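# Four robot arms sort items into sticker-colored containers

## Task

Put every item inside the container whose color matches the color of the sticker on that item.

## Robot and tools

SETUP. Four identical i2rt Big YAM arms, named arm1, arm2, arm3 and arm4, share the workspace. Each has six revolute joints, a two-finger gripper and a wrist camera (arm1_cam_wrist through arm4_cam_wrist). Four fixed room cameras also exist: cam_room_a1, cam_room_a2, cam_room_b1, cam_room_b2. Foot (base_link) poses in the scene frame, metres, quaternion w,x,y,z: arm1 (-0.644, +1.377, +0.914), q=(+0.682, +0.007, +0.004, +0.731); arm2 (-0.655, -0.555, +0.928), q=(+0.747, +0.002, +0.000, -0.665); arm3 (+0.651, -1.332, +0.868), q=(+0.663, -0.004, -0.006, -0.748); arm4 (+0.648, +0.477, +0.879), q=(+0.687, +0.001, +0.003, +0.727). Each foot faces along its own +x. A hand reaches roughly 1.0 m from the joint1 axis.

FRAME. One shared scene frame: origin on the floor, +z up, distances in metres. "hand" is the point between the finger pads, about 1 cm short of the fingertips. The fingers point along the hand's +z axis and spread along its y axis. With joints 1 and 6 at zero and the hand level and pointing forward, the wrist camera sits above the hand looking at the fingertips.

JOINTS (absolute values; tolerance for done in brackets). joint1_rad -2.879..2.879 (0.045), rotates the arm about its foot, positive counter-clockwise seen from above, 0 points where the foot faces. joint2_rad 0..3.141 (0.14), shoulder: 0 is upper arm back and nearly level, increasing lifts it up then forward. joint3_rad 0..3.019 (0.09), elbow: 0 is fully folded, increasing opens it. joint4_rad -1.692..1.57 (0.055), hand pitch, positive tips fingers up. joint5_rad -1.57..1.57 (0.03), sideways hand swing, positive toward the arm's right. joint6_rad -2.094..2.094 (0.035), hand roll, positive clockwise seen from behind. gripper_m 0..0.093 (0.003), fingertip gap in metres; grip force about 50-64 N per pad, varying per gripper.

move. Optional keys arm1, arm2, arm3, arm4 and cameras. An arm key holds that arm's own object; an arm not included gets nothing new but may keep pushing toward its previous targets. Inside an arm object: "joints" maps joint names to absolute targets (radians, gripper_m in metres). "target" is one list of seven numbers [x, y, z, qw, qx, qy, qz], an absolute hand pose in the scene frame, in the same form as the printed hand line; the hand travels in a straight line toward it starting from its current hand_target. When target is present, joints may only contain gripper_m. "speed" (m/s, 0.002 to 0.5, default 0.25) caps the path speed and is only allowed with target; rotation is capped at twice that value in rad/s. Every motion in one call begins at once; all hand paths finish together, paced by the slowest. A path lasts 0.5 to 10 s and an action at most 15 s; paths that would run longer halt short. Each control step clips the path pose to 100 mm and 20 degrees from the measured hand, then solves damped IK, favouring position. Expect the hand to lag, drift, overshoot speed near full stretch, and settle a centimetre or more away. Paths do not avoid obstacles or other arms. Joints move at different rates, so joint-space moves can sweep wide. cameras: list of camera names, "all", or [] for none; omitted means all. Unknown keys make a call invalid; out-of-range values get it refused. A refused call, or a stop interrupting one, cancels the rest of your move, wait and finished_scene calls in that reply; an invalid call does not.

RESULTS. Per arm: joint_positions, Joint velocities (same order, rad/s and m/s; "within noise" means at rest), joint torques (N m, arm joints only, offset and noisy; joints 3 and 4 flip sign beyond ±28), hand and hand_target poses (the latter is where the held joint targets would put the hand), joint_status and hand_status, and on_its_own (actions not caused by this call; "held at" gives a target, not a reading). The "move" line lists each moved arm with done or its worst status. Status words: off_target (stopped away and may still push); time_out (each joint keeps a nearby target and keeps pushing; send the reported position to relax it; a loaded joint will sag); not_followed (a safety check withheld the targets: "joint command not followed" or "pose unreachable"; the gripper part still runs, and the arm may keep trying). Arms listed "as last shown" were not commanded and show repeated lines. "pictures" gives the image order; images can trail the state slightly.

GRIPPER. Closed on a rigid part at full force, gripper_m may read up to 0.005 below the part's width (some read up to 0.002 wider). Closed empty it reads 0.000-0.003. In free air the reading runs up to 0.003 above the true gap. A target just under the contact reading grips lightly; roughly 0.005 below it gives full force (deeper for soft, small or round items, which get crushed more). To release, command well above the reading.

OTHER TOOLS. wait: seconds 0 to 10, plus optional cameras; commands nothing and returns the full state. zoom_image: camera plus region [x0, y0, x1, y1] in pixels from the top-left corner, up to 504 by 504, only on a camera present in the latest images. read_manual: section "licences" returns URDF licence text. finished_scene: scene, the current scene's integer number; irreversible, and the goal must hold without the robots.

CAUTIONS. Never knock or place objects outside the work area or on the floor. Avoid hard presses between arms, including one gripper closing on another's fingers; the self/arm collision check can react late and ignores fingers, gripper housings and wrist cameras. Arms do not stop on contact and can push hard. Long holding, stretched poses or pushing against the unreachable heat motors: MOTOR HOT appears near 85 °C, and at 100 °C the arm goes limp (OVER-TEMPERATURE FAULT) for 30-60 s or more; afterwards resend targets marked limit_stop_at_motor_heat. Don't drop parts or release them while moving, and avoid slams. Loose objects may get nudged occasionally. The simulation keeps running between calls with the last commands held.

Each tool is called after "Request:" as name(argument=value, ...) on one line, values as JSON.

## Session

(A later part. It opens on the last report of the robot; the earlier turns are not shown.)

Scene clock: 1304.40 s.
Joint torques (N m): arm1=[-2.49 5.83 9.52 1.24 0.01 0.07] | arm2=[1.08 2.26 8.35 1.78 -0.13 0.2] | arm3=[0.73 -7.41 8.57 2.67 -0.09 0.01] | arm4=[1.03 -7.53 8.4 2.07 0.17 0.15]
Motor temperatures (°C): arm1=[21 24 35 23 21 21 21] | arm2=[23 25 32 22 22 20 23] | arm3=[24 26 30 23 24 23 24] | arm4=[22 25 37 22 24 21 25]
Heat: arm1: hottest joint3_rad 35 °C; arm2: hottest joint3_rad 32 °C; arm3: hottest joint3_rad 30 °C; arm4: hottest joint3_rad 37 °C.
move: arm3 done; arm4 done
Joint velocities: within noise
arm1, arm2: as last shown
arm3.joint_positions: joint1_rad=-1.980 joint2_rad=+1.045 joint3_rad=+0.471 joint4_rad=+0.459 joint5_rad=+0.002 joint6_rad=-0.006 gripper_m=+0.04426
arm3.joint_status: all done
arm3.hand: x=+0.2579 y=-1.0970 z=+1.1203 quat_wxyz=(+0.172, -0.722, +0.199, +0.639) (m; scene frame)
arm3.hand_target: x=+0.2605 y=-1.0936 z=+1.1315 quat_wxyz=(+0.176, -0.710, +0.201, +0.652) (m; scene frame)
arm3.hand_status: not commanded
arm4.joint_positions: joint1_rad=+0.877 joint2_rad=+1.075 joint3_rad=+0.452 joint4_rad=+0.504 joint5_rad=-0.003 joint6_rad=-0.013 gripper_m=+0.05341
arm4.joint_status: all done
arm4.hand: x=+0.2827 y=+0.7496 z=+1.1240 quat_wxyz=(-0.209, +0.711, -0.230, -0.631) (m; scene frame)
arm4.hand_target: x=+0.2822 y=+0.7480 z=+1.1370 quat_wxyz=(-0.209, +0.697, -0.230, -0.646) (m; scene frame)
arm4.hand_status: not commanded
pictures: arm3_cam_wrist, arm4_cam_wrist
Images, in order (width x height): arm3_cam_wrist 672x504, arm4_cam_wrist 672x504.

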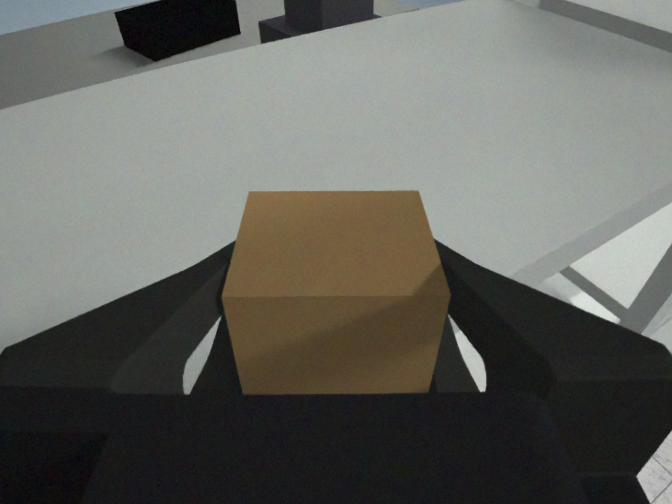

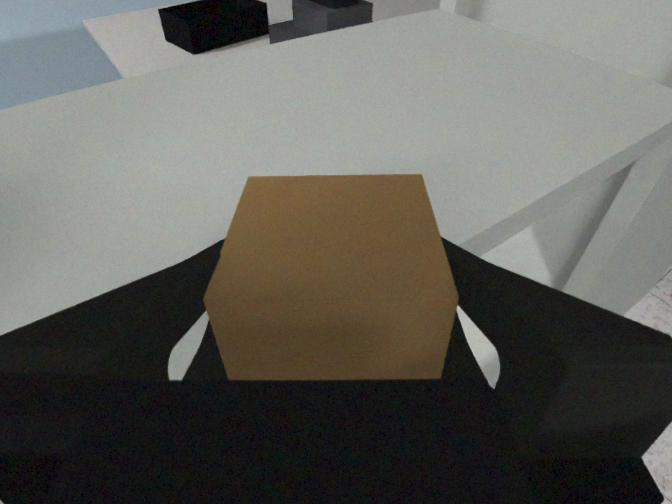

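Request:
move(arm3={"target": [-0.0393, -0.9238, 1.085, 0.1776, -0.7151, 0.1963, 0.6469], "speed": 0.35}, arm4={"target": [-0.0118, 0.9664, 1.075, 0.2106, -0.7041, 0.2328, 0.6369], "speed": 0.35}, cameras=[])

Request:
move(arm3={"target": [-0.0393, -0.9238, 1.045, 0.1776, -0.7151, 0.1963, 0.6469], "speed": 0.12}, arm4={"target": [-0.0118, 0.9664, 1.033, 0.2106, -0.7041, 0.2328, 0.6369], "speed": 0.12}, arm1={"joints": {"joint2_rad": 1.168, "joint3_rad": 0.402, "joint4_rad": 0.686}}, arm2={"joints": {"joint1_rad": 0.942, "joint2_rad": 1.2188, "joint3_rad": 0.384, "joint4_rad": 0.7546, "joint5_rad": 0, "joint6_rad": 0}}, cameras=["arm1_cam_wrist", "arm2_cam_wrist"])

Request:
move(arm3={"joints": {"gripper_m": 0.075}}, arm4={"joints": {"gripper_m": 0.08}}, cameras=[])

Request:
move(arm3={"target": [0.257, -1.099, 1.11, 0.1776, -0.7151, 0.1963, 0.6469], "speed": 0.4}, arm4={"target": [0.2866, 0.7451, 1.11, 0.2106, -0.7041, 0.2328, 0.6369], "speed": 0.4}, cameras=["arm1_cam_wrist", "arm2_cam_wrist"])

Scene clock: 1319.50 s.
Joint torques (N m): arm1=[-2.2 6.07 9.47 1.29 -0.01 0.08] | arm2=[1.2 2.2 8.38 1.78 -0.12 0.21] | arm3=[1.55 -21.19 12.41 1.46 0.11 -0.1] | arm4=[1.32 -21.83 11.92 1.18 0.18 0.11]
Motor temperatures (°C): arm1=[21 24 35 23 21 21 21] | arm2=[23 25 32 22 22 20 23] | arm3=[24 26 30 23 24 23 24] | arm4=[22 25 36 22 24 21 26]
Heat: arm1: hottest joint3_rad 35 °C; arm2: hottest joint3_rad 32 °C; arm3: hottest joint3_rad 30 °C; arm4: hottest joint3_rad 36 °C.
move: arm3 off_target; arm4 off_target
Joint velocities: within noise
arm1, arm2: as last shown
arm3.joint_positions: joint1_rad=-1.980 joint2_rad=+1.964 joint3_rad=+1.350 joint4_rad=+0.485 joint5_rad=+0.006 joint6_rad=-0.007 gripper_m=+0.04426
arm3.joint_status: not commanded
arm3.hand: x=-0.0266 y=-0.9303 z=+1.0635 quat_wxyz=(+0.172, -0.727, +0.201, +0.634) (m; scene frame)
arm3.hand_target: x=-0.0378 y=-0.9246 z=+1.0852 quat_wxyz=(+0.178, -0.715, +0.196, +0.647) (m; scene frame)
arm3.hand_status: off_target (0.026 m and 2.1 deg from the pose sent, 0.346 m and 1.4 deg at the start)
arm4.joint_positions: joint1_rad=+0.877 joint2_rad=+2.040 joint3_rad=+1.409 joint4_rad=+0.501 joint5_rad=+0.001 joint6_rad=-0.013 gripper_m=+0.05341
arm4.joint_status: not commanded
arm4.hand: x=+0.0016 y=+0.9583 z=+1.0609 quat_wxyz=(-0.209, +0.714, -0.233, -0.626) (m; scene frame)
arm4.hand_target: x=-0.0106 y=+0.9653 z=+1.0752 quat_wxyz=(-0.211, +0.704, -0.233, -0.637) (m; scene frame)
arm4.hand_status: off_target (0.021 m and 1.7 deg from the pose sent, 0.369 m and 1.1 deg at the start)
pictures: none
No camera images: "cameras" was empty.

Scene clock: 1321.57 s.
Joint torques (N m): arm1=[-2.43 -5.19 9.18 2.69 -0.04 0.07] | arm2=[0.44 -8 8.4 3.43 -0.16 0.21] | arm3=[1.61 -18.2 10.32 1.7 0.07 -0.08] | arm4=[1.32 -20.42 10.41 1.95 0.2 0.09]
Motor temperatures (°C): arm1=[21 24 35 23 21 21 21] | arm2=[23 25 32 22 22 20 23] | arm3=[24 26 30 23 24 23 24] | arm4=[22 25 37 22 24 21 26]
Heat: arm1: hottest joint3_rad 35 °C; arm2: hottest joint3_rad 32 °C; arm3: hottest joint3_rad 30 °C; arm4: hottest joint3_rad 37 °C.
move: arm1 done; arm2 done; arm3 off_target; arm4 off_target
Joint velocities: within noise
arm1.joint_positions: joint1_rad=-2.243 joint2_rad=+1.181 joint3_rad=+0.399 joint4_rad=+0.663 joint5_rad=+0.001 joint6_rad=+0.002 gripper_m=+0.09306
arm1.joint_status: all done
arm1.hand: x=-0.2654 y=+1.1175 z=+1.1153 quat_wxyz=(-0.628, -0.223, -0.719, +0.198) (m; scene frame)
arm1.hand_target: x=-0.2667 y=+1.1147 z=+1.1283 quat_wxyz=(-0.642, -0.223, -0.705, +0.202) (m; scene frame)
arm1.hand_status: not commanded
arm2.joint_positions: joint1_rad=+0.946 joint2_rad=+1.218 joint3_rad=+0.396 joint4_rad=+0.734 joint5_rad=+0.003 joint6_rad=-0.014 gripper_m=+0.09292
arm2.joint_status: all done
arm2.hand: x=-0.2541 y=-0.7802 z=+1.1361 quat_wxyz=(-0.653, -0.182, -0.715, +0.174) (m; scene frame)
arm2.hand_target: x=-0.2576 y=-0.7800 z=+1.1344 quat_wxyz=(-0.656, -0.187, -0.711, +0.170) (m; scene frame)
arm2.hand_status: not commanded
arm3.joint_positions: joint1_rad=-1.980 joint2_rad=+1.992 joint3_rad=+1.350 joint4_rad=+0.563 joint5_rad=+0.006 joint6_rad=-0.008 gripper_m=+0.04426
arm3.joint_status: not commanded
arm3.hand: x=-0.0300 y=-0.9283 z=+1.0614 quat_wxyz=(+0.178, -0.711, +0.196, +0.652) (m; scene frame)
arm3.hand_target: x=-0.0382 y=-0.9243 z=+1.0449 quat_wxyz=(+0.178, -0.715, +0.196, +0.647) (m; scene frame)
arm3.hand_status: off_target (0.019 m and 0.8 deg from the pose sent, 0.023 m and 2.1 deg at the start)
arm4.joint_positions: joint1_rad=+0.877 joint2_rad=+2.083 joint3_rad=+1.409 joint4_rad=+0.562 joint5_rad=+0.001 joint6_rad=-0.011 gripper_m=+0.05341
arm4.joint_status: not commanded
arm4.hand: x=-0.0016 y=+0.9604 z=+1.0423 quat_wxyz=(-0.211, +0.708, -0.231, -0.633) (m; scene frame)
arm4.hand_target: x=-0.0110 y=+0.9657 z=+1.0331 quat_wxyz=(-0.211, +0.704, -0.233, -0.637) (m; scene frame)
arm4.hand_status: off_target (0.015 m and 0.6 deg from the pose sent, 0.032 m and 1.7 deg at the start)
pictures: arm1_cam_wrist, arm2_cam_wrist
Images, in order (width x height): arm1_cam_wrist 672x504, arm2_cam_wrist 672x504.

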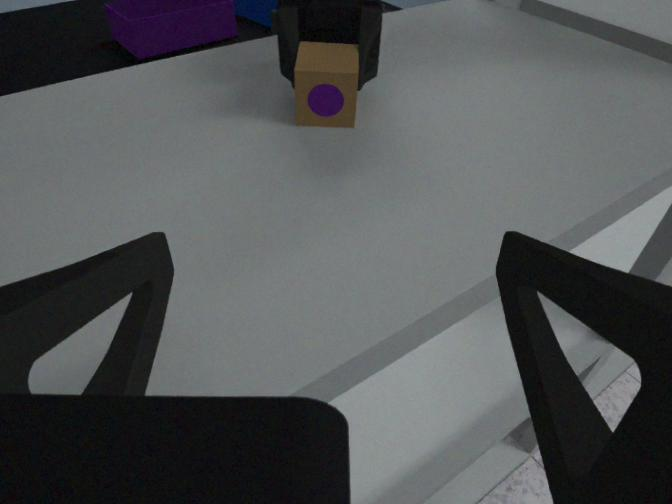

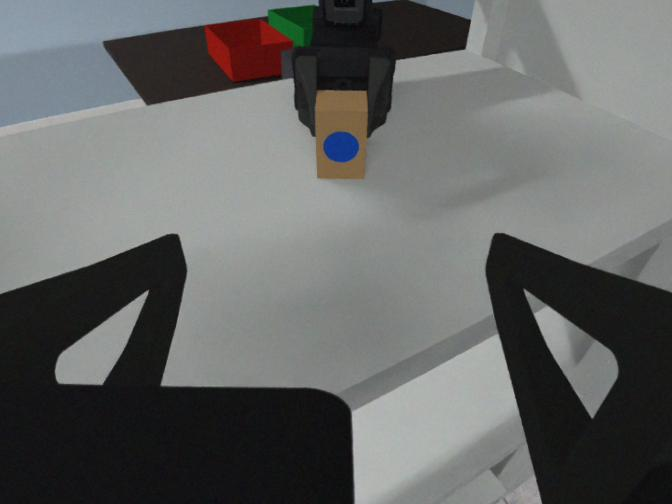

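Scene clock: 1322.23 s.
Joint torques (N m): arm1=[-3.14 -5.3 9.09 2.86 -0.03 0.08] | arm2=[0.44 -8 8.4 3.45 -0.15 0.21] | arm3=[1.44 -21.19 10.1 1.73 0.06 -0.05] | arm4=[1.14 -20.01 10.48 1.92 0.16 0.09]
Motor temperatures (°C): arm1=[21 24 35 23 21 21 21] | arm2=[23 25 32 22 22 20 23] | arm3=[24 26 30 23 24 23 24] | arm4=[22 25 37 22 24 21 26]
Heat: arm1: hottest joint3_rad 35 °C; arm2: hottest joint3_rad 32 °C; arm3: hottest joint3_rad 30 °C; arm4: hottest joint3_rad 37 °C.
move: arm3 done; arm4 done
Joint velocities: within noise
arm1: as last shown
arm1.hand: x=-0.2653 y=+1.1175 z=+1.1154 quat_wxyz=(-0.628, -0.222, -0.719, +0.198) (m; scene frame)
arm1.hand_target: x=-0.2667 y=+1.1147 z=+1.1284 quat_wxyz=(-0.642, -0.223, -0.705, +0.202) (m; scene frame)
arm2.joint_positions: joint1_rad=+0.946 joint2_rad=+1.218 joint3_rad=+0.396 joint4_rad=+0.735 joint5_rad=+0.003 joint6_rad=-0.014 gripper_m=+0.09292
arm2.joint_status: not commanded
arm2.hand: x=-0.2541 y=-0.7802 z=+1.1362 quat_wxyz=(-0.653, -0.182, -0.714, +0.174) (m; scene frame)
arm2.hand_target: x=-0.2576 y=-0.7800 z=+1.1345 quat_wxyz=(-0.656, -0.187, -0.711, +0.170) (m; scene frame)
arm2.hand_status: not commanded
arm3.joint_positions: joint1_rad=-1.980 joint2_rad=+2.024 joint3_rad=+1.350 joint4_rad=+0.563 joint5_rad=+0.007 joint6_rad=-0.011 gripper_m=+0.07496
arm3.joint_status: all done
arm3.hand: x=-0.0315 y=-0.9276 z=+1.0368 quat_wxyz=(+0.176, -0.721, +0.198, +0.640) (m; scene frame)
arm3.hand_target: x=-0.0382 y=-0.9243 z=+1.0451 quat_wxyz=(+0.178, -0.715, +0.196, +0.647) (m; scene frame)
arm3.hand_status: not commanded
arm4.joint_positions: joint1_rad=+0.877 joint2_rad=+2.087 joint3_rad=+1.409 joint4_rad=+0.562 joint5_rad=+0.001 joint6_rad=-0.011 gripper_m=+0.07992
arm4.joint_status: all done
arm4.hand: x=-0.0017 y=+0.9605 z=+1.0390 quat_wxyz=(-0.211, +0.709, -0.232, -0.632) (m; scene frame)
arm4.hand_target: x=-0.0110 y=+0.9657 z=+1.0330 quat_wxyz=(-0.211, +0.704, -0.233, -0.637) (m; scene frame)
arm4.hand_status: not commanded
pictures: none
No camera images: "cameras" was empty.

Scene clock: 1323.93 s.
Joint torques (N m): arm1=[-2.49 -4.95 9.17 2.71 -0.03 0.07] | arm2=[0.26 -8.06 8.42 3.43 -0.16 0.21] | arm3=[2.08 -5.36 8.14 1.48 0.11 -0.03] | arm4=[1.67 -4.72 8.08 1.06 0.21 0.13]
Motor temperatures (°C): arm1=[21 24 35 23 21 21 21] | arm2=[23 25 32 22 22 20 23] | arm3=[24 26 30 23 24 23 24] | arm4=[22 25 37 22 24 21 26]
Heat: arm1: hottest joint3_rad 35 °C; arm2: hottest joint3_rad 32 °C; arm3: hottest joint3_rad 30 °C; arm4: hottest joint3_rad 37 °C.
move: arm3 done; arm4 done
Joint velocities: within noise
arm1, arm2: as last shown
arm2.hand_target: x=-0.2576 y=-0.7800 z=+1.1344 quat_wxyz=(-0.656, -0.187, -0.711, +0.170) (m; scene frame)
arm3.joint_positions: joint1_rad=-1.980 joint2_rad=+1.073 joint3_rad=+0.443 joint4_rad=+0.553 joint5_rad=+0.014 joint6_rad=-0.013 gripper_m=+0.07496
arm3.joint_status: not commanded
arm3.hand: x=+0.2599 y=-1.0959 z=+1.1155 quat_wxyz=(+0.182, -0.710, +0.197, +0.651) (m; scene frame)
arm3.hand_target: x=+0.2571 y=-1.0990 z=+1.1101 quat_wxyz=(+0.178, -0.715, +0.196, +0.647) (m; scene frame)
arm3.hand_status: done (0.007 m and 1.0 deg from the pose sent, 0.344 m and 1.1 deg at the start)
arm4.joint_positions: joint1_rad=+0.877 joint2_rad=+1.089 joint3_rad=+0.408 joint4_rad=+0.603 joint5_rad=+0.005 joint6_rad=-0.011 gripper_m=+0.07992
arm4.joint_status: not commanded
arm4.hand: x=+0.2895 y=+0.7463 z=+1.1177 quat_wxyz=(-0.217, +0.697, -0.230, -0.644) (m; scene frame)
arm4.hand_target: x=+0.2868 y=+0.7450 z=+1.1101 quat_wxyz=(-0.211, +0.704, -0.233, -0.637) (m; scene frame)
arm4.hand_status: done (0.008 m and 1.4 deg from the pose sent, 0.367 m and 0.9 deg at the start)
pictures: arm1_cam_wrist, arm2_cam_wrist
Images, in order (width x height): arm1_cam_wrist 672x504, arm2_cam_wrist 672x504.

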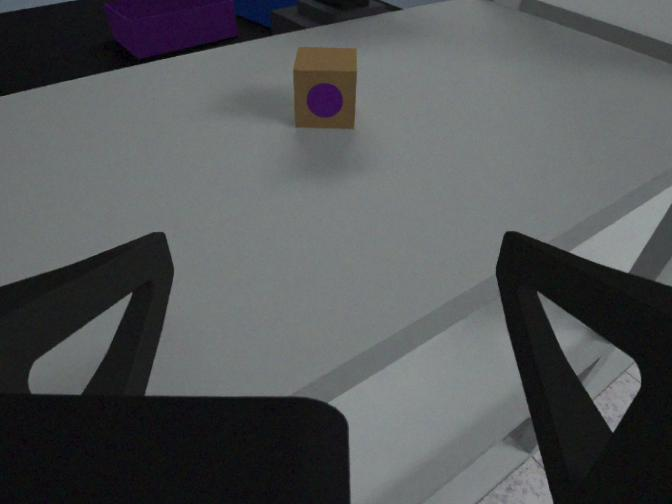

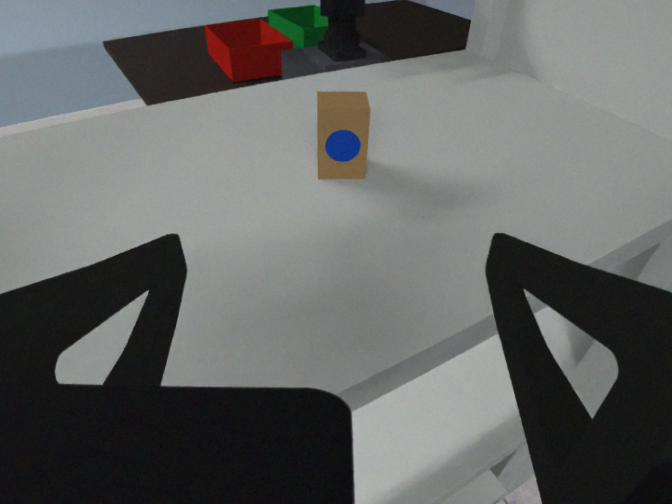

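Request:
move(arm1={"target": [0.0108, 0.9262, 1.04, 0.6403, 0.2209, 0.7079, -0.1998], "speed": 0.35}, arm2={"target": [0.0061, -0.9237, 1.04, 0.6493, 0.1865, 0.7178, -0.1687], "speed": 0.35}, cameras=["arm1_cam_wrist", "arm2_cam_wrist"])

Request:
move(arm1={"joints": {"gripper_m": 0.046}}, arm2={"joints": {"gripper_m": 0.036}}, cameras=[])

Request:
move(arm1={"target": [-0.265, 1.116, 1.12, 0.6403, 0.2209, 0.7079, -0.1998], "speed": 0.4}, arm2={"target": [-0.254, -0.78, 1.12, 0.6493, 0.1865, 0.7178, -0.1687], "speed": 0.4}, cameras=[])

Request:
move(arm1={"joints": {"joint2_rad": 0.7, "joint3_rad": 1.45, "joint4_rad": -1.4, "joint5_rad": 0, "joint6_rad": 0}}, arm2={"joints": {"joint2_rad": 0.7, "joint3_rad": 1.45, "joint4_rad": -1.4, "joint5_rad": 0, "joint6_rad": 0}}, cameras=["arm1_cam_wrist", "arm2_cam_wrist"])

Scene clock: 1346.87 s.
Joint torques (N m): arm1=[-2.08 -17.61 13.14 1.42 -0.03 0.11] | arm2=[0.85 -19.14 12.59 2 -0.07 0.17] | arm3=[1.9 -5.36 8.1 1.52 0.11 -0.03] | arm4=[1.38 -4.95 8.06 1.13 0.22 0.11]
Motor temperatures (°C): arm1=[21 24 34 23 21 21 21] | arm2=[23 25 32 23 22 20 23] | arm3=[24 25 30 23 24 23 24] | arm4=[22 24 36 22 24 21 25]
Heat: arm1: hottest joint3_rad 34 °C; arm2: hottest joint3_rad 32 °C; arm3: hottest joint3_rad 30 °C; arm4: hottest joint3_rad 36 °C.
move: arm1 off_target; arm2 off_target
Joint velocities: within noise
arm1.joint_positions: joint1_rad=-2.243 joint2_rad=+2.094 joint3_rad=+1.284 joint4_rad=+0.689 joint5_rad=+0.001 joint6_rad=+0.002 gripper_m=+0.09306
arm1.joint_status: not commanded
arm1.hand: x=-0.0021 y=+0.9354 z=+1.0208 quat_wxyz=(-0.627, -0.223, -0.720, +0.198) (m; scene frame)
arm1.hand_target: x=+0.0095 y=+0.9270 z=+1.0405 quat_wxyz=(-0.640, -0.221, -0.708, +0.200) (m; scene frame)
arm1.hand_status: off_target (0.025 m and 2.0 deg from the pose sent, 0.344 m and 2.0 deg at the start)
arm2.joint_positions: joint1_rad=+0.946 joint2_rad=+2.051 joint3_rad=+1.163 joint4_rad=+0.785 joint5_rad=+0.003 joint6_rad=-0.014 gripper_m=+0.09292
arm2.joint_status: not commanded
arm2.hand: x=-0.0067 y=-0.9173 z=+1.0409 quat_wxyz=(-0.647, -0.184, -0.720, +0.172) (m; scene frame)
arm2.hand_target: x=+0.0053 y=-0.9232 z=+1.0401 quat_wxyz=(-0.649, -0.186, -0.718, +0.169) (m; scene frame)
arm2.hand_status: off_target (0.014 m and 0.7 deg from the pose sent, 0.312 m and 1.0 deg at the start)
arm3: as last shown
arm3.hand_target: x=+0.2572 y=-1.0990 z=+1.1101 quat_wxyz=(+0.178, -0.715, +0.196, +0.647) (m; scene frame)
arm4.joint_positions: joint1_rad=+0.877 joint2_rad=+1.089 joint3_rad=+0.408 joint4_rad=+0.602 joint5_rad=+0.005 joint6_rad=-0.011 gripper_m=+0.07992
arm4.joint_status: not commanded
arm4.hand: x=+0.2895 y=+0.7463 z=+1.1175 quat_wxyz=(-0.216, +0.697, -0.230, -0.644) (m; scene frame)
arm4.hand_target: x=+0.2867 y=+0.7449 z=+1.1100 quat_wxyz=(-0.211, +0.704, -0.233, -0.637) (m; scene frame)
arm4.hand_status: not commanded
pictures: arm1_cam_wrist, arm2_cam_wrist
Images, in order (width x height): arm1_cam_wrist 672x504, arm2_cam_wrist 672x504.

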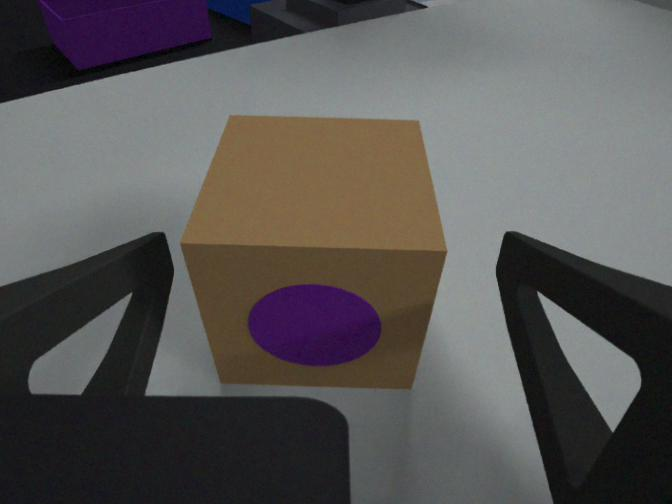

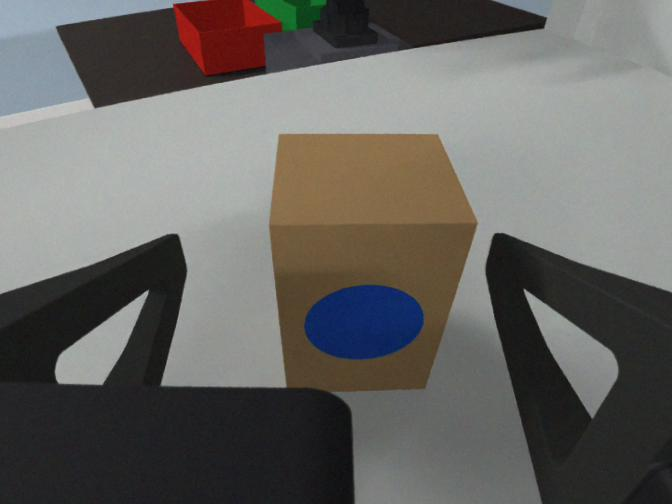

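Scene clock: 1347.50 s.
Joint torques (N m): arm1=[-2.02 -17.44 13.19 1.68 -0.01 0.11] | arm2=[0.91 -19.14 12.57 2.04 -0.08 0.17] | arm3=[2.08 -5.3 8.14 1.51 0.11 -0.01] | arm4=[1.38 -5.07 8.02 1.02 0.19 0.11]
Motor temperatures (°C): arm1=[21 24 34 23 21 21 21] | arm2=[23 25 32 23 22 20 23] | arm3=[24 25 30 23 24 23 23] | arm4=[22 24 36 22 24 21 25]
Heat: arm1: hottest joint3_rad 34 °C; arm2: hottest joint3_rad 32 °C; arm3: hottest joint3_rad 30 °C; arm4: hottest joint3_rad 36 °C.
move: arm1 off_target; arm2 off_target
Joint velocities: within noise
arm1.joint_positions: joint1_rad=-2.243 joint2_rad=+2.094 joint3_rad=+1.284 joint4_rad=+0.689 joint5_rad=+0.000 joint6_rad=+0.002 gripper_m=+0.05295
arm1.joint_status: gripper_m off_target (ended at +0.05298, target +0.04600)
arm1.hand: x=-0.0020 y=+0.9355 z=+1.0208 quat_wxyz=(-0.627, -0.223, -0.720, +0.197) (m; scene frame)
arm1.hand_target: x=+0.0095 y=+0.9271 z=+1.0405 quat_wxyz=(-0.640, -0.221, -0.708, +0.200) (m; scene frame)
arm1.hand_status: not commanded
arm2.joint_positions: joint1_rad=+0.946 joint2_rad=+2.051 joint3_rad=+1.163 joint4_rad=+0.785 joint5_rad=+0.003 joint6_rad=-0.014 gripper_m=+0.04411
arm2.joint_status: gripper_m off_target (ended at +0.04413, target +0.03600)
arm2.hand: x=-0.0067 y=-0.9174 z=+1.0409 quat_wxyz=(-0.647, -0.184, -0.720, +0.172) (m; scene frame)
arm2.hand_target: x=+0.0053 y=-0.9232 z=+1.0401 quat_wxyz=(-0.649, -0.186, -0.718, +0.169) (m; scene frame)
arm2.hand_status: not commanded
arm3, arm4: as last shown
pictures: none
No camera images: "cameras" was empty.

Scene clock: 1349.17 s.
Joint torques (N m): arm1=[-2.14 -3.6 9.99 1.68 -0.05 0.01] | arm2=[0.67 -7.82 8.57 2.18 -0.11 0.17] | arm3=[1.96 -5.42 8.13 1.5 0.11 -0.03] | arm4=[1.55 -5.19 8.09 1.05 0.2 0.09]
Motor temperatures (°C): arm1=[21 24 34 23 21 21 21] | arm2=[23 25 32 23 22 20 23] | arm3=[24 25 30 23 24 23 23] | arm4=[22 24 35 22 24 21 25]
Heat: arm1: hottest joint3_rad 34 °C; arm2: hottest joint3_rad 32 °C; arm3: hottest joint3_rad 30 °C; arm4: hottest joint3_rad 35 °C.
move: arm1 done; arm2 done
Joint velocities: within noise
arm1.joint_positions: joint1_rad=-2.243 joint2_rad=+1.189 joint3_rad=+0.382 joint4_rad=+0.721 joint5_rad=-0.001 joint6_rad=+0.003 gripper_m=+0.05295
arm1.joint_status: not commanded
arm1.hand: x=-0.2674 y=+1.1194 z=+1.1180 quat_wxyz=(-0.640, -0.219, -0.708, +0.200) (m; scene frame)
arm1.hand_target: x=-0.2651 y=+1.1161 z=+1.1199 quat_wxyz=(-0.640, -0.221, -0.708, +0.200) (m; scene frame)
arm1.hand_status: done (0.005 m and 0.3 deg from the pose sent, 0.334 m and 2.0 deg at the start)
arm2.joint_positions: joint1_rad=+0.946 joint2_rad=+1.260 joint3_rad=+0.387 joint4_rad=+0.796 joint5_rad=+0.003 joint6_rad=-0.014 gripper_m=+0.04411
arm2.joint_status: not commanded
arm2.hand: x=-0.2528 y=-0.7810 z=+1.1284 quat_wxyz=(-0.657, -0.181, -0.711, +0.175) (m; scene frame)
arm2.hand_target: x=-0.2540 y=-0.7799 z=+1.1201 quat_wxyz=(-0.649, -0.186, -0.718, +0.169) (m; scene frame)
arm2.hand_status: done (0.009 m and 1.5 deg from the pose sent, 0.294 m and 0.7 deg at the start)
arm3, arm4: as last shown
pictures: none
No camera images: "cameras" was empty.

Scene clock: 1351.17 s.
Joint torques (N m): arm1=[-2.32 2.14 14.74 1.18 0.06 -0.02] | arm2=[0.79 -0.79 14.16 1.85 -0.16 0.18] | arm3=[1.9 -5.36 8.12 1.52 0.1 -0.03] | arm4=[1.38 -5.07 8.17 1.02 0.21 0.09]
Motor temperatures (°C): arm1=[21 24 35 23 21 21 21] | arm2=[23 25 32 23 22 20 23] | arm3=[24 25 30 23 24 23 23] | arm4=[22 24 35 22 24 21 25]
Heat: arm1: hottest joint3_rad 35 °C; arm2: hottest joint3_rad 32 °C; arm3: hottest joint3_rad 30 °C; arm4: hottest joint3_rad 35 °C.
move: arm1 done; arm2 done
Joint velocities: within noise
arm1.joint_positions: joint1_rad=-2.243 joint2_rad=+0.700 joint3_rad=+1.392 joint4_rad=-1.392 joint5_rad=-0.001 joint6_rad=+0.003 gripper_m=+0.05295
arm1.joint_status: all done
arm1.hand: x=-0.4232 y=+1.2292 z=+1.4221 quat_wxyz=(-0.396, -0.270, -0.869, +0.125) (m; scene frame)
arm1.hand_target: x=-0.4294 y=+1.2323 z=+1.4484 quat_wxyz=(-0.417, -0.267, -0.858, +0.134) (m; scene frame)
arm1.hand_status: not commanded
arm2.joint_positions: joint1_rad=+0.946 joint2_rad=+0.702 joint3_rad=+1.400 joint4_rad=-1.388 joint5_rad=+0.003 joint6_rad=-0.011 gripper_m=+0.04411
arm2.joint_status: all done
arm2.hand: x=-0.4305 y=-0.6835 z=+1.4442 quat_wxyz=(-0.412, -0.223, -0.876, +0.109) (m; scene frame)
arm2.hand_target: x=-0.4368 y=-0.6795 z=+1.4659 quat_wxyz=(-0.430, -0.226, -0.867, +0.110) (m; scene frame)
arm2.hand_status: not commanded
arm3, arm4: as last shown
pictures: arm1_cam_wrist, arm2_cam_wrist
Images, in order (width x height): arm1_cam_wrist 672x504, arm2_cam_wrist 672x504.

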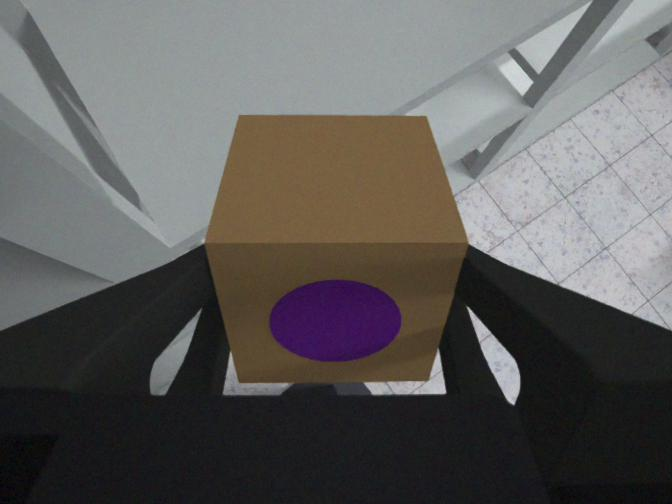

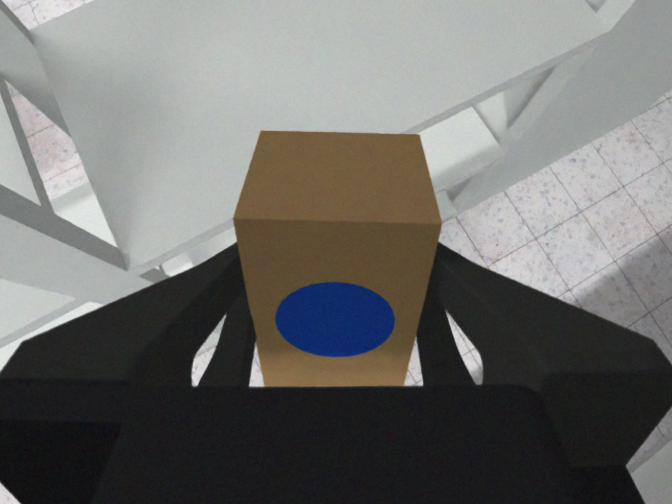

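Request:
move(arm1={"joints": {"joint1_rad": 1.656}}, arm2={"joints": {"joint1_rad": -1.275}}, arm3={"joints": {"joint2_rad": 0.7, "joint3_rad": 1.45, "joint4_rad": -1.4}}, arm4={"joints": {"joint2_rad": 0.7, "joint3_rad": 1.45, "joint4_rad": -1.4}}, cameras=[])

Request:
move(arm1={"target": [-1.16, 1.30, 0.85, 0, 0.9972, 0.0752, 0], "speed": 0.4}, arm2={"target": [-1.13, -0.765, 0.85, 0, 0.9781, 0.2079, 0], "speed": 0.4}, arm3={"joints": {"joint1_rad": 1.691}}, arm4={"joints": {"joint1_rad": -1.627}}, cameras=["arm1_cam_wrist", "arm2_cam_wrist"])

Scene clock: 1362.03 s.
Joint torques (N m): arm1=[-1.61 2.14 14.5 1.29 0.09 0] | arm2=[0.44 -1.03 14.22 1.81 -0.08 0.19] | arm3=[2.08 0.56 11.93 1.2 0.12 -0.02] | arm4=[1.38 1.32 10.78 0.91 0.21 0.08]
Motor temperatures (°C): arm1=[21 24 35 23 21 21 22] | arm2=[23 25 33 23 22 20 23] | arm3=[24 25 31 23 24 23 23] | arm4=[22 24 36 22 24 21 25]
Heat: arm1: hottest joint3_rad 35 °C; arm2: hottest joint3_rad 33 °C; arm3: hottest joint3_rad 31 °C; arm4: hottest joint3_rad 36 °C.
move: arm1 done; arm2 done; arm3 done; arm4 done
Joint velocities: within noise
arm1.joint_positions: joint1_rad=+1.649 joint2_rad=+0.701 joint3_rad=+1.392 joint4_rad=-1.392 joint5_rad=-0.002 joint6_rad=+0.002 gripper_m=+0.05294
arm1.joint_status: all done
arm1.hand: x=-0.8916 y=+1.3383 z=+1.4294 quat_wxyz=(+0.030, +0.901, +0.067, -0.427) (m; scene frame)
arm1.hand_target: x=-0.8835 y=+1.3379 z=+1.4557 quat_wxyz=(+0.032, +0.890, +0.070, -0.450) (m; scene frame)
arm1.hand_status: not commanded
arm2.joint_positions: joint1_rad=-1.270 joint2_rad=+0.702 joint3_rad=+1.400 joint4_rad=-1.388 joint5_rad=+0.001 joint6_rad=-0.011 gripper_m=+0.04403
arm2.joint_status: all done
arm2.hand: x=-0.8927 y=-0.6613 z=+1.4435 quat_wxyz=(-0.084, -0.884, -0.193, +0.417) (m; scene frame)
arm2.hand_target: x=-0.8863 y=-0.6573 z=+1.4652 quat_wxyz=(-0.090, -0.877, -0.184, +0.434) (m; scene frame)
arm2.hand_status: not commanded
arm3.joint_positions: joint1_rad=-1.980 joint2_rad=+0.694 joint3_rad=+1.402 joint4_rad=-1.394 joint5_rad=+0.014 joint6_rad=-0.013 gripper_m=+0.07496
arm3.joint_status: all done
arm3.hand: x=+0.4322 y=-1.1933 z=+1.3831 quat_wxyz=(+0.115, -0.874, +0.237, +0.409) (m; scene frame)
arm3.hand_target: x=+0.4341 y=-1.1965 z=+1.4034 quat_wxyz=(+0.118, -0.867, +0.233, +0.425) (m; scene frame)
arm3.hand_status: not commanded
arm4.joint_positions: joint1_rad=+0.877 joint2_rad=+0.690 joint3_rad=+1.405 joint4_rad=-1.388 joint5_rad=+0.005 joint6_rad=-0.011 gripper_m=+0.07992
arm4.joint_status: all done
arm4.hand: x=+0.4474 y=+0.6312 z=+1.4007 quat_wxyz=(-0.138, +0.856, -0.280, -0.412) (m; scene frame)
arm4.hand_target: x=+0.4487 y=+0.6288 z=+1.4176 quat_wxyz=(-0.140, +0.851, -0.278, -0.423) (m; scene frame)
arm4.hand_status: not commanded
pictures: none
No camera images: "cameras" was empty.

Scene clock: 1364.60 s.
Joint torques (N m): arm1=[-1.96 -16.67 10.92 0.17 0 0.02] | arm2=[0.56 -17.73 10.63 0.77 -0.1 0.15] | arm3=[2.02 -0.32 11.86 1.22 0.13 -0.03] | arm4=[0.73 1.08 10.78 0.72 0.08 0.12]
Motor temperatures (°C): arm1=[21 24 35 23 21 21 22] | arm2=[23 25 33 23 22 20 24] | arm3=[24 25 31 23 24 23 23] | arm4=[22 24 36 22 24 21 25]
Heat: arm1: hottest joint3_rad 35 °C; arm2: hottest joint3_rad 33 °C; arm3: hottest joint3_rad 31 °C; arm4: hottest joint3_rad 36 °C.
move: arm1 off_target; arm2 off_target; arm3 done; arm4 done
Joint velocities: within noise
arm1.joint_positions: joint1_rad=+1.649 joint2_rad=+2.044 joint3_rad=+1.216 joint4_rad=-0.810 joint5_rad=-0.003 joint6_rad=+0.002 gripper_m=+0.05294
arm1.joint_status: not commanded
arm1.hand: x=-1.1364 y=+1.3047 z=+0.8316 quat_wxyz=(-0.003, +0.997, +0.072, +0.026) (m; scene frame)
arm1.hand_target: x=-1.1592 y=+1.3002 z=+0.8506 quat_wxyz=(+0.000, +0.997, +0.075, +0.000) (m; scene frame)
arm1.hand_status: off_target (0.030 m and 3.0 deg from the pose sent, 0.640 m and 50.7 deg at the start)
arm2.joint_positions: joint1_rad=-1.270 joint2_rad=+2.004 joint3_rad=+1.201 joint4_rad=-0.781 joint5_rad=-0.001 joint6_rad=-0.011 gripper_m=+0.04403
arm2.joint_status: not commanded
arm2.hand: x=-1.1163 y=-0.7595 z=+0.8517 quat_wxyz=(+0.002, -0.977, -0.213, -0.008) (m; scene frame)
arm2.hand_target: x=-1.1297 y=-0.7649 z=+0.8504 quat_wxyz=(+0.000, -0.978, -0.208, +0.000) (m; scene frame)
arm2.hand_status: off_target (0.015 m and 1.1 deg from the pose sent, 0.648 m and 50.3 deg at the start)
arm3.joint_positions: joint1_rad=+1.681 joint2_rad=+0.703 joint3_rad=+1.403 joint4_rad=-1.394 joint5_rad=+0.015 joint6_rad=-0.012 gripper_m=+0.07501
arm3.joint_status: all done
arm3.hand: x=+0.9084 y=-1.3302 z=+1.3836 quat_wxyz=(-0.425, +0.001, -0.905, +0.018) (m; scene frame)
arm3.hand_target: x=+0.9015 y=-1.3277 z=+1.4058 quat_wxyz=(-0.445, +0.004, -0.895, +0.016) (m; scene frame)
arm3.hand_status: not commanded
arm4.joint_positions: joint1_rad=-1.622 joint2_rad=+0.695 joint3_rad=+1.405 joint4_rad=-1.388 joint5_rad=+0.009 joint6_rad=-0.011 gripper_m=+0.07995
arm4.joint_status: all done
arm4.hand: x=+0.9061 y=+0.4783 z=+1.3978 quat_wxyz=(-0.429, +0.006, -0.903, +0.007) (m; scene frame)
arm4.hand_target: x=+0.9015 y=+0.4773 z=+1.4160 quat_wxyz=(-0.442, +0.001, -0.897, +0.006) (m; scene frame)
arm4.hand_status: not commanded
pictures: arm1_cam_wrist, arm2_cam_wrist
Images, in order (width x height): arm1_cam_wrist 672x504, arm2_cam_wrist 672x504.

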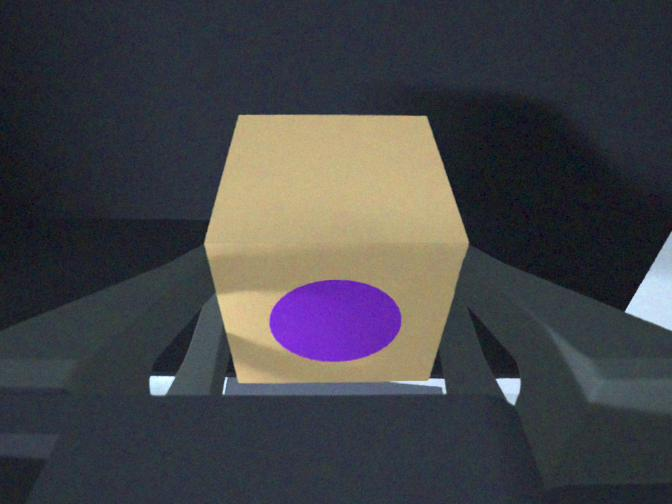

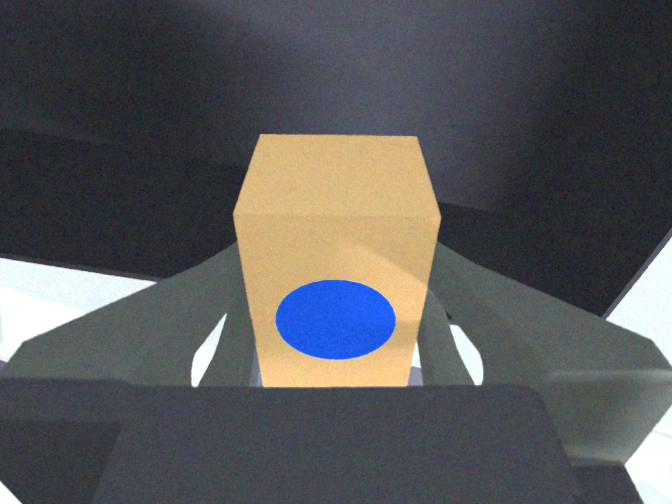

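Request:
move(arm1={"target": [-1.165, 1.30, 0.755, 0, 0.9972, 0.0752, 0], "speed": 0.3}, arm2={"target": [-1.163, -0.778, 0.755, 0, 0.9781, 0.2079, 0], "speed": 0.3}, cameras=[])

Request:
move(arm1={"target": [-1.165, 1.30, 0.735, 0, 0.9972, 0.0752, 0], "speed": 0.1}, arm2={"target": [-1.163, -0.778, 0.735, 0, 0.9781, 0.2079, 0], "speed": 0.1}, cameras=["arm1_cam_wrist", "arm2_cam_wrist"])

Request:
move(arm1={"joints": {"gripper_m": 0.08}}, arm2={"joints": {"gripper_m": 0.075}}, cameras=[])

Request:
move(arm1={"target": [-1.155, 1.30, 0.9, 0, 0.9972, 0.0752, 0], "speed": 0.4}, arm2={"target": [-1.15, -0.778, 0.9, 0, 0.9781, 0.2079, 0], "speed": 0.4}, cameras=["arm1_cam_wrist", "arm2_cam_wrist"])

Scene clock: 1373.60 s.
Joint torques (N m): arm1=[-2.02 -13.74 8.76 0.92 -0.03 -0.03] | arm2=[0.44 -20.6 9.68 1.01 -0.09 0.13] | arm3=[2.02 -0.21 11.85 1.22 0.13 -0.03] | arm4=[0.5 0.32 10.81 0.94 0.07 0.1]
Motor temperatures (°C): arm1=[21 24 36 23 21 21 22] | arm2=[23 25 34 22 22 20 24] | arm3=[24 25 32 23 24 23 23] | arm4=[22 24 37 22 24 21 25]
Heat: arm1: hottest joint3_rad 36 °C; arm2: hottest joint3_rad 34 °C; arm3: hottest joint3_rad 32 °C; arm4: hottest joint3_rad 37 °C.
move: arm1 off_target; arm2 off_target
Joint velocities: within noise
arm1.joint_positions: joint1_rad=+1.649 joint2_rad=+2.203 joint3_rad=+1.242 joint4_rad=-0.649 joint5_rad=-0.004 joint6_rad=+0.002 gripper_m=+0.05294
arm1.joint_status: not commanded
arm1.hand: x=-1.1500 y=+1.3029 z=+0.7587 quat_wxyz=(-0.001, +0.997, +0.072, +0.012) (m; scene frame)
arm1.hand_target: x=-1.1647 y=+1.3001 z=+0.7555 quat_wxyz=(+0.000, +0.997, +0.075, +0.000) (m; scene frame)
arm1.hand_status: off_target (0.016 m and 1.4 deg from the pose sent, 0.082 m and 3.0 deg at the start)
arm2.joint_positions: joint1_rad=-1.270 joint2_rad=+2.261 joint3_rad=+1.331 joint4_rad=-0.670 joint5_rad=-0.001 joint6_rad=-0.011 gripper_m=+0.04403
arm2.joint_status: not commanded
arm2.hand: x=-1.1449 y=-0.7720 z=+0.7539 quat_wxyz=(+0.004, -0.977, -0.213, -0.016) (m; scene frame)
arm2.hand_target: x=-1.1626 y=-0.7778 z=+0.7555 quat_wxyz=(+0.000, -0.978, -0.208, +0.000) (m; scene frame)
arm2.hand_status: off_target (0.019 m and 2.0 deg from the pose sent, 0.109 m and 1.1 deg at the start)
arm3, arm4: as last shown
pictures: none
No camera images: "cameras" was empty.

Scene clock: 1374.57 s.
Joint torques (N m): arm1=[-1.26 -11.52 8.62 1.62 0 -0.01] | arm2=[0.38 -17.61 9.72 1.5 -0.09 0.13] | arm3=[2.08 -0.15 11.82 1.21 0.12 -0.02] | arm4=[0.62 0.79 10.92 0.83 0.07 0.12]
Motor temperatures (°C): arm1=[21 24 36 23 21 21 22] | arm2=[23 25 34 22 22 20 24] | arm3=[24 25 32 23 24 23 23] | arm4=[22 24 37 22 24 21 25]
Heat: arm1: hottest joint3_rad 36 °C; arm2: hottest joint3_rad 34 °C; arm3: hottest joint3_rad 32 °C; arm4: hottest joint3_rad 37 °C.
move: arm1 off_target; arm2 off_target
Joint velocities: within noise
arm1.joint_positions: joint1_rad=+1.649 joint2_rad=+2.207 joint3_rad=+1.248 joint4_rad=-0.633 joint5_rad=-0.004 joint6_rad=+0.002 gripper_m=+0.05294
arm1.joint_status: not commanded
arm1.hand: x=-1.1563 y=+1.3020 z=+0.7582 quat_wxyz=(-0.001, +0.997, +0.072, +0.003) (m; scene frame)
arm1.hand_target: x=-1.1636 y=+1.3003 z=+0.7360 quat_wxyz=(+0.000, +0.997, +0.075, +0.000) (m; scene frame)
arm1.hand_status: off_target (0.025 m and 0.5 deg from the pose sent, 0.028 m and 1.4 deg at the start)
arm2.joint_positions: joint1_rad=-1.270 joint2_rad=+2.266 joint3_rad=+1.338 joint4_rad=-0.648 joint5_rad=-0.001 joint6_rad=-0.011 gripper_m=+0.04403
arm2.joint_status: not commanded
arm2.hand: x=-1.1525 y=-0.7754 z=+0.7529 quat_wxyz=(+0.001, -0.977, -0.213, -0.003) (m; scene frame)
arm2.hand_target: x=-1.1620 y=-0.7776 z=+0.7356 quat_wxyz=(+0.000, -0.978, -0.208, +0.000) (m; scene frame)
arm2.hand_status: off_target (0.021 m and 0.7 deg from the pose sent, 0.027 m and 2.0 deg at the start)
arm3, arm4: as last shown
pictures: arm1_cam_wrist, arm2_cam_wrist
Images, in order (width x height): arm1_cam_wrist 672x504, arm2_cam_wrist 672x504.

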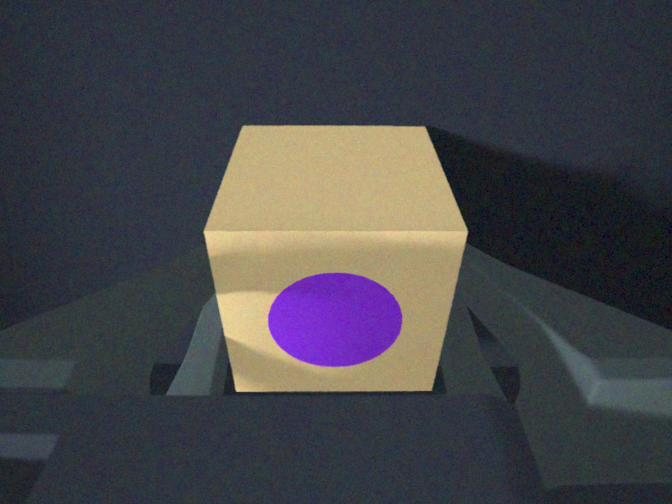

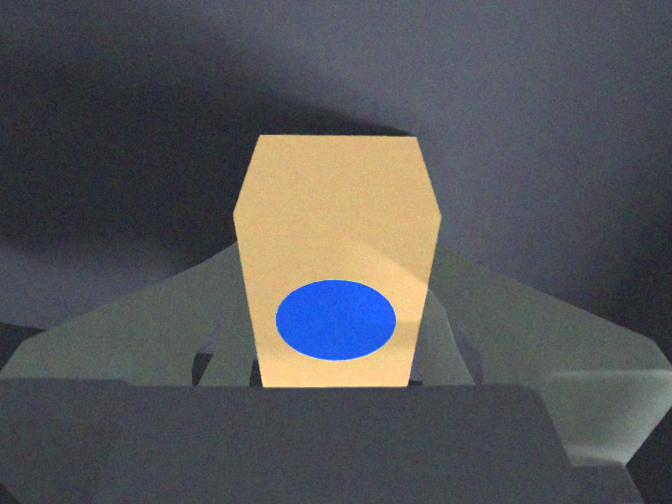

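Scene clock: 1375.33 s.
Joint torques (N m): arm1=[-2.08 -15.62 7.87 0.81 0.02 0.03] | arm2=[0.5 -18.9 9.59 1.2 -0.09 0.12] | arm3=[1.96 -0.21 11.86 1.2 0.13 -0.02] | arm4=[0.32 0.73 10.86 0.87 0.05 0.11]
Motor temperatures (°C): arm1=[21 25 36 23 21 21 22] | arm2=[23 25 34 22 22 20 24] | arm3=[24 25 32 23 24 23 23] | arm4=[22 24 37 22 24 21 25]
Heat: arm1: hottest joint3_rad 36 °C; arm2: hottest joint3_rad 34 °C; arm3: hottest joint3_rad 32 °C; arm4: hottest joint3_rad 37 °C.
move: arm1 done; arm2 done
Joint velocities: within noise
arm1.joint_positions: joint1_rad=+1.649 joint2_rad=+2.261 joint3_rad=+1.251 joint4_rad=-0.611 joint5_rad=-0.004 joint6_rad=+0.002 gripper_m=+0.07996
arm1.joint_status: all done
arm1.hand: x=-1.1472 y=+1.3034 z=+0.7321 quat_wxyz=(-0.002, +0.997, +0.072, +0.017) (m; scene frame)
arm1.hand_target: x=-1.1636 y=+1.3003 z=+0.7359 quat_wxyz=(+0.000, +0.997, +0.075, +0.000) (m; scene frame)
arm1.hand_status: not commanded
arm2.joint_positions: joint1_rad=-1.270 joint2_rad=+2.278 joint3_rad=+1.338 joint4_rad=-0.641 joint5_rad=-0.001 joint6_rad=-0.011 gripper_m=+0.07491
arm2.joint_status: all done
arm2.hand: x=-1.1504 y=-0.7745 z=+0.7463 quat_wxyz=(+0.002, -0.977, -0.213, -0.006) (m; scene frame)
arm2.hand_target: x=-1.1619 y=-0.7776 z=+0.7356 quat_wxyz=(+0.000, -0.978, -0.208, +0.000) (m; scene frame)
arm2.hand_status: not commanded
arm3, arm4: as last shown
pictures: none
No camera images: "cameras" was empty.

Scene clock: 1376.60 s.
Joint torques (N m): arm1=[-1.03 -13.68 10.25 0.08 0 0.02] | arm2=[1.08 -17.55 9.76 0.24 -0.07 0.22] | arm3=[1.96 -0.21 11.84 1.17 0.13 -0.02] | arm4=[0.56 1.03 10.88 0.88 0.08 0.14]
Motor temperatures (°C): arm1=[21 25 36 23 21 21 22] | arm2=[23 25 34 22 22 20 24] | arm3=[24 25 32 23 24 23 23] | arm4=[22 24 37 22 24 21 25]
Heat: arm1: hottest joint3_rad 36 °C; arm2: hottest joint3_rad 34 °C; arm3: hottest joint3_rad 32 °C; arm4: hottest joint3_rad 37 °C.
move: arm1 done; arm2 off_target
Joint velocities: within noise
arm1.joint_positions: joint1_rad=+1.649 joint2_rad=+1.922 joint3_rad=+1.243 joint4_rad=-0.908 joint5_rad=-0.004 joint6_rad=+0.002 gripper_m=+0.07996
arm1.joint_status: not commanded
arm1.hand: x=-1.1477 y=+1.3025 z=+0.8988 quat_wxyz=(+0.000, +0.997, +0.072, +0.001) (m; scene frame)
arm1.hand_target: x=-1.1548 y=+1.3001 z=+0.9000 quat_wxyz=(+0.000, +0.997, +0.075, +0.000) (m; scene frame)
arm1.hand_status: done (0.008 m and 0.3 deg from the pose sent, 0.168 m and 2.0 deg at the start)
arm2.joint_positions: joint1_rad=-1.270 joint2_rad=+1.953 joint3_rad=+1.331 joint4_rad=-0.908 joint5_rad=-0.001 joint6_rad=-0.010 gripper_m=+0.07491
arm2.joint_status: not commanded
arm2.hand: x=-1.1547 y=-0.7767 z=+0.9148 quat_wxyz=(-0.003, -0.977, -0.212, +0.018) (m; scene frame)
arm2.hand_target: x=-1.1498 y=-0.7779 z=+0.9003 quat_wxyz=(+0.000, -0.978, -0.208, +0.000) (m; scene frame)
arm2.hand_status: off_target (0.016 m and 2.2 deg from the pose sent, 0.154 m and 0.9 deg at the start)
arm3, arm4: as last shown
pictures: arm1_cam_wrist, arm2_cam_wrist
Images, in order (width x height): arm1_cam_wrist 672x504, arm2_cam_wrist 672x504.

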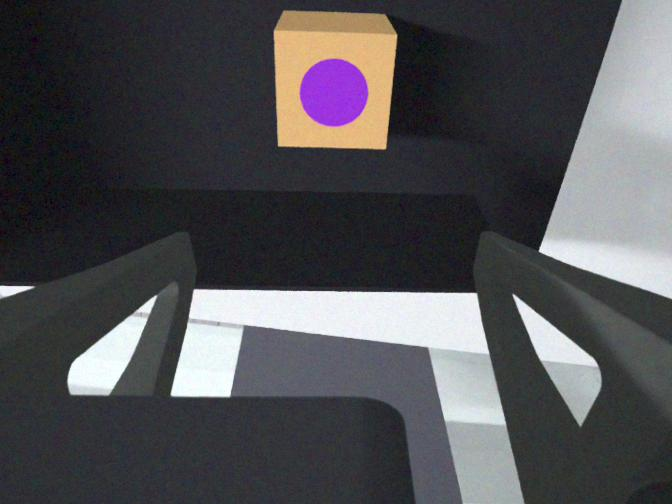

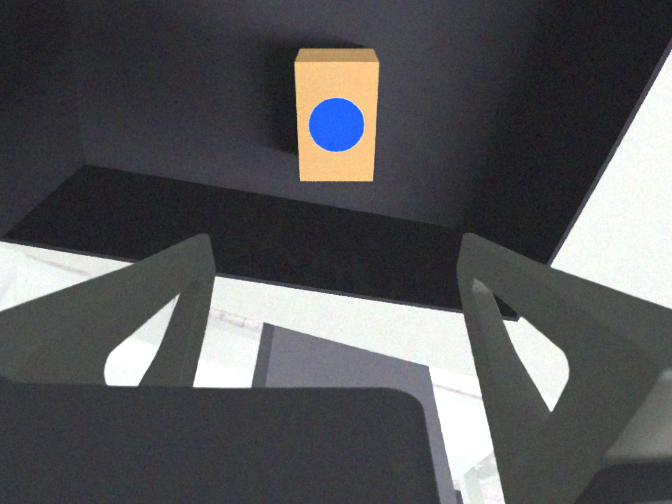

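Request:
move(arm1={"joints": {"joint1_rad": 1.50, "joint2_rad": 0.5, "joint3_rad": 1.45, "joint4_rad": -1.6, "joint5_rad": 0, "joint6_rad": 0, "gripper_m": 0.093}}, arm2={"joints": {"joint1_rad": -1.687, "joint2_rad": 0.5, "joint3_rad": 1.45, "joint4_rad": -1.6, "joint5_rad": 0, "joint6_rad": 0, "gripper_m": 0.093}}, arm3={"joints": {"joint1_rad": 1.691, "joint2_rad": 0.5, "joint3_rad": 1.45, "joint4_rad": -1.6, "joint5_rad": 0, "joint6_rad": 0, "gripper_m": 0.093}}, arm4={"joints": {"joint1_rad": -1.627, "joint2_rad": 0.5, "joint3_rad": 1.45, "joint4_rad": -1.6, "joint5_rad": 0, "joint6_rad": 0, "gripper_m": 0.093}}, cameras=["arm1_cam_wrist", "arm2_cam_wrist"])

Request:
zoom_image(camera="arm1_cam_wrist", region=[200, 80, 360, 240])

Request:
zoom_image(camera="arm2_cam_wrist", region=[120, 80, 320, 240])

Scene clock: 1387.37 s.
Joint torques (N m): arm1=[-0.85 7.41 8.8 1.32 -0.05 0.05] | arm2=[0.73 3.49 8.98 1.87 -0.06 0.16] | arm3=[1.9 4.95 8.13 1.31 -0.07 0.03] | arm4=[0.44 5.36 7.25 1.09 -0.03 0.12]
Motor temperatures (°C): arm1=[21 25 37 23 21 21 22] | arm2=[23 26 34 22 22 20 23] | arm3=[24 25 33 23 24 23 23] | arm4=[22 23 38 22 24 21 25]
Heat: arm1: hottest joint3_rad 37 °C; arm2: hottest joint3_rad 34 °C; arm3: hottest joint3_rad 33 °C; arm4: hottest joint3_rad 38 °C.
move: arm1 done; arm2 done; arm3 done; arm4 done
Joint velocities: within noise
arm1.joint_positions: joint1_rad=+1.494 joint2_rad=+0.494 joint3_rad=+1.435 joint4_rad=-1.590 joint5_rad=+0.001 joint6_rad=+0.002 gripper_m=+0.09294
arm1.joint_status: all done
arm1.hand: x=-0.7769 y=+1.3777 z=+1.4461 quat_wxyz=(-0.003, +0.892, -0.004, -0.452) (m; scene frame)
arm1.hand_target: x=-0.7753 y=+1.3766 z=+1.4498 quat_wxyz=(-0.002, +0.892, +0.000, -0.452) (m; scene frame)
arm1.hand_status: not commanded
arm2.joint_positions: joint1_rad=-1.688 joint2_rad=+0.502 joint3_rad=+1.442 joint4_rad=-1.588 joint5_rad=+0.001 joint6_rad=-0.010 gripper_m=+0.09290
arm2.joint_status: all done
arm2.hand: x=-0.8001 y=-0.5563 z=+1.4600 quat_wxyz=(+0.004, -0.896, -0.005, +0.444) (m; scene frame)
arm2.hand_target: x=-0.7961 y=-0.5567 z=+1.4613 quat_wxyz=(+0.001, -0.896, -0.001, +0.443) (m; scene frame)
arm2.hand_status: not commanded
arm3.joint_positions: joint1_rad=+1.681 joint2_rad=+0.497 joint3_rad=+1.431 joint4_rad=-1.596 joint5_rad=+0.002 joint6_rad=-0.008 gripper_m=+0.09294
arm3.joint_status: all done
arm3.hand: x=+0.7928 y=-1.3268 z=+1.3943 quat_wxyz=(-0.439, +0.001, -0.898, +0.011) (m; scene frame)
arm3.hand_target: x=+0.7904 y=-1.3248 z=+1.4012 quat_wxyz=(-0.445, +0.003, -0.896, +0.006) (m; scene frame)
arm3.hand_status: not commanded
arm4.joint_positions: joint1_rad=-1.622 joint2_rad=+0.492 joint3_rad=+1.435 joint4_rad=-1.590 joint5_rad=+0.003 joint6_rad=-0.011 gripper_m=+0.09289
arm4.joint_status: all done
arm4.hand: x=+0.7911 y=+0.4788 z=+1.4085 quat_wxyz=(-0.443, +0.007, -0.896, +0.004) (m; scene frame)
arm4.hand_target: x=+0.7905 y=+0.4788 z=+1.4120 quat_wxyz=(-0.442, +0.001, -0.897, +0.001) (m; scene frame)
arm4.hand_status: not commanded
pictures: arm1_cam_wrist, arm2_cam_wrist
Images, in order (width x height): arm1_cam_wrist 672x504, arm2_cam_wrist 672x504.

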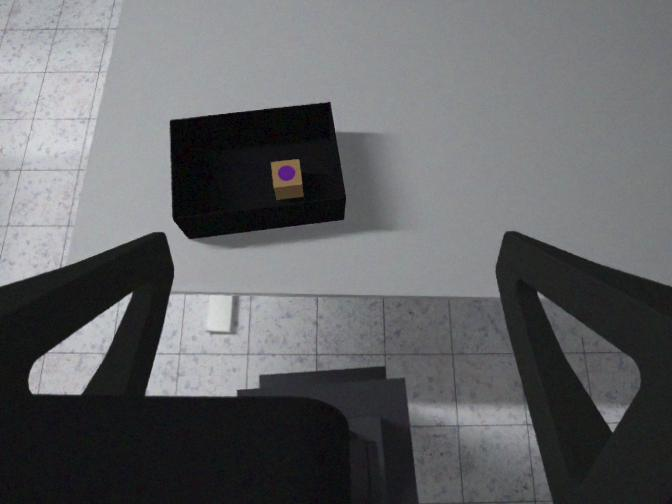

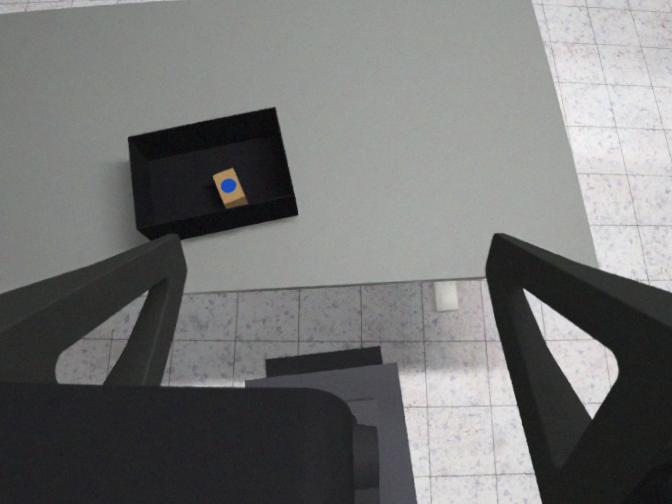

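Scaled by 3.150.

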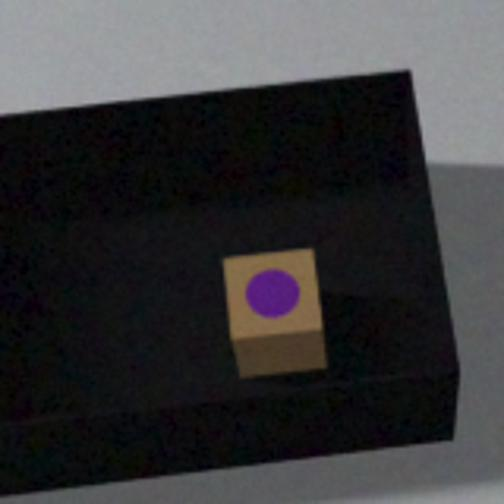

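Scaled by 2.520.

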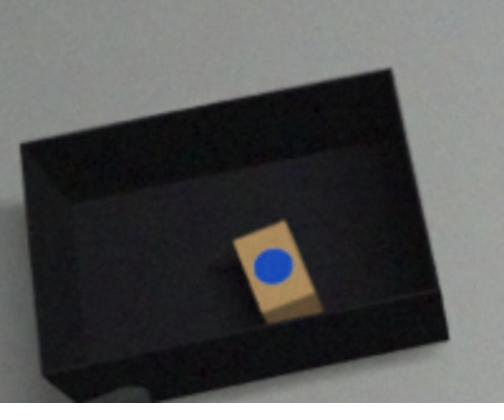

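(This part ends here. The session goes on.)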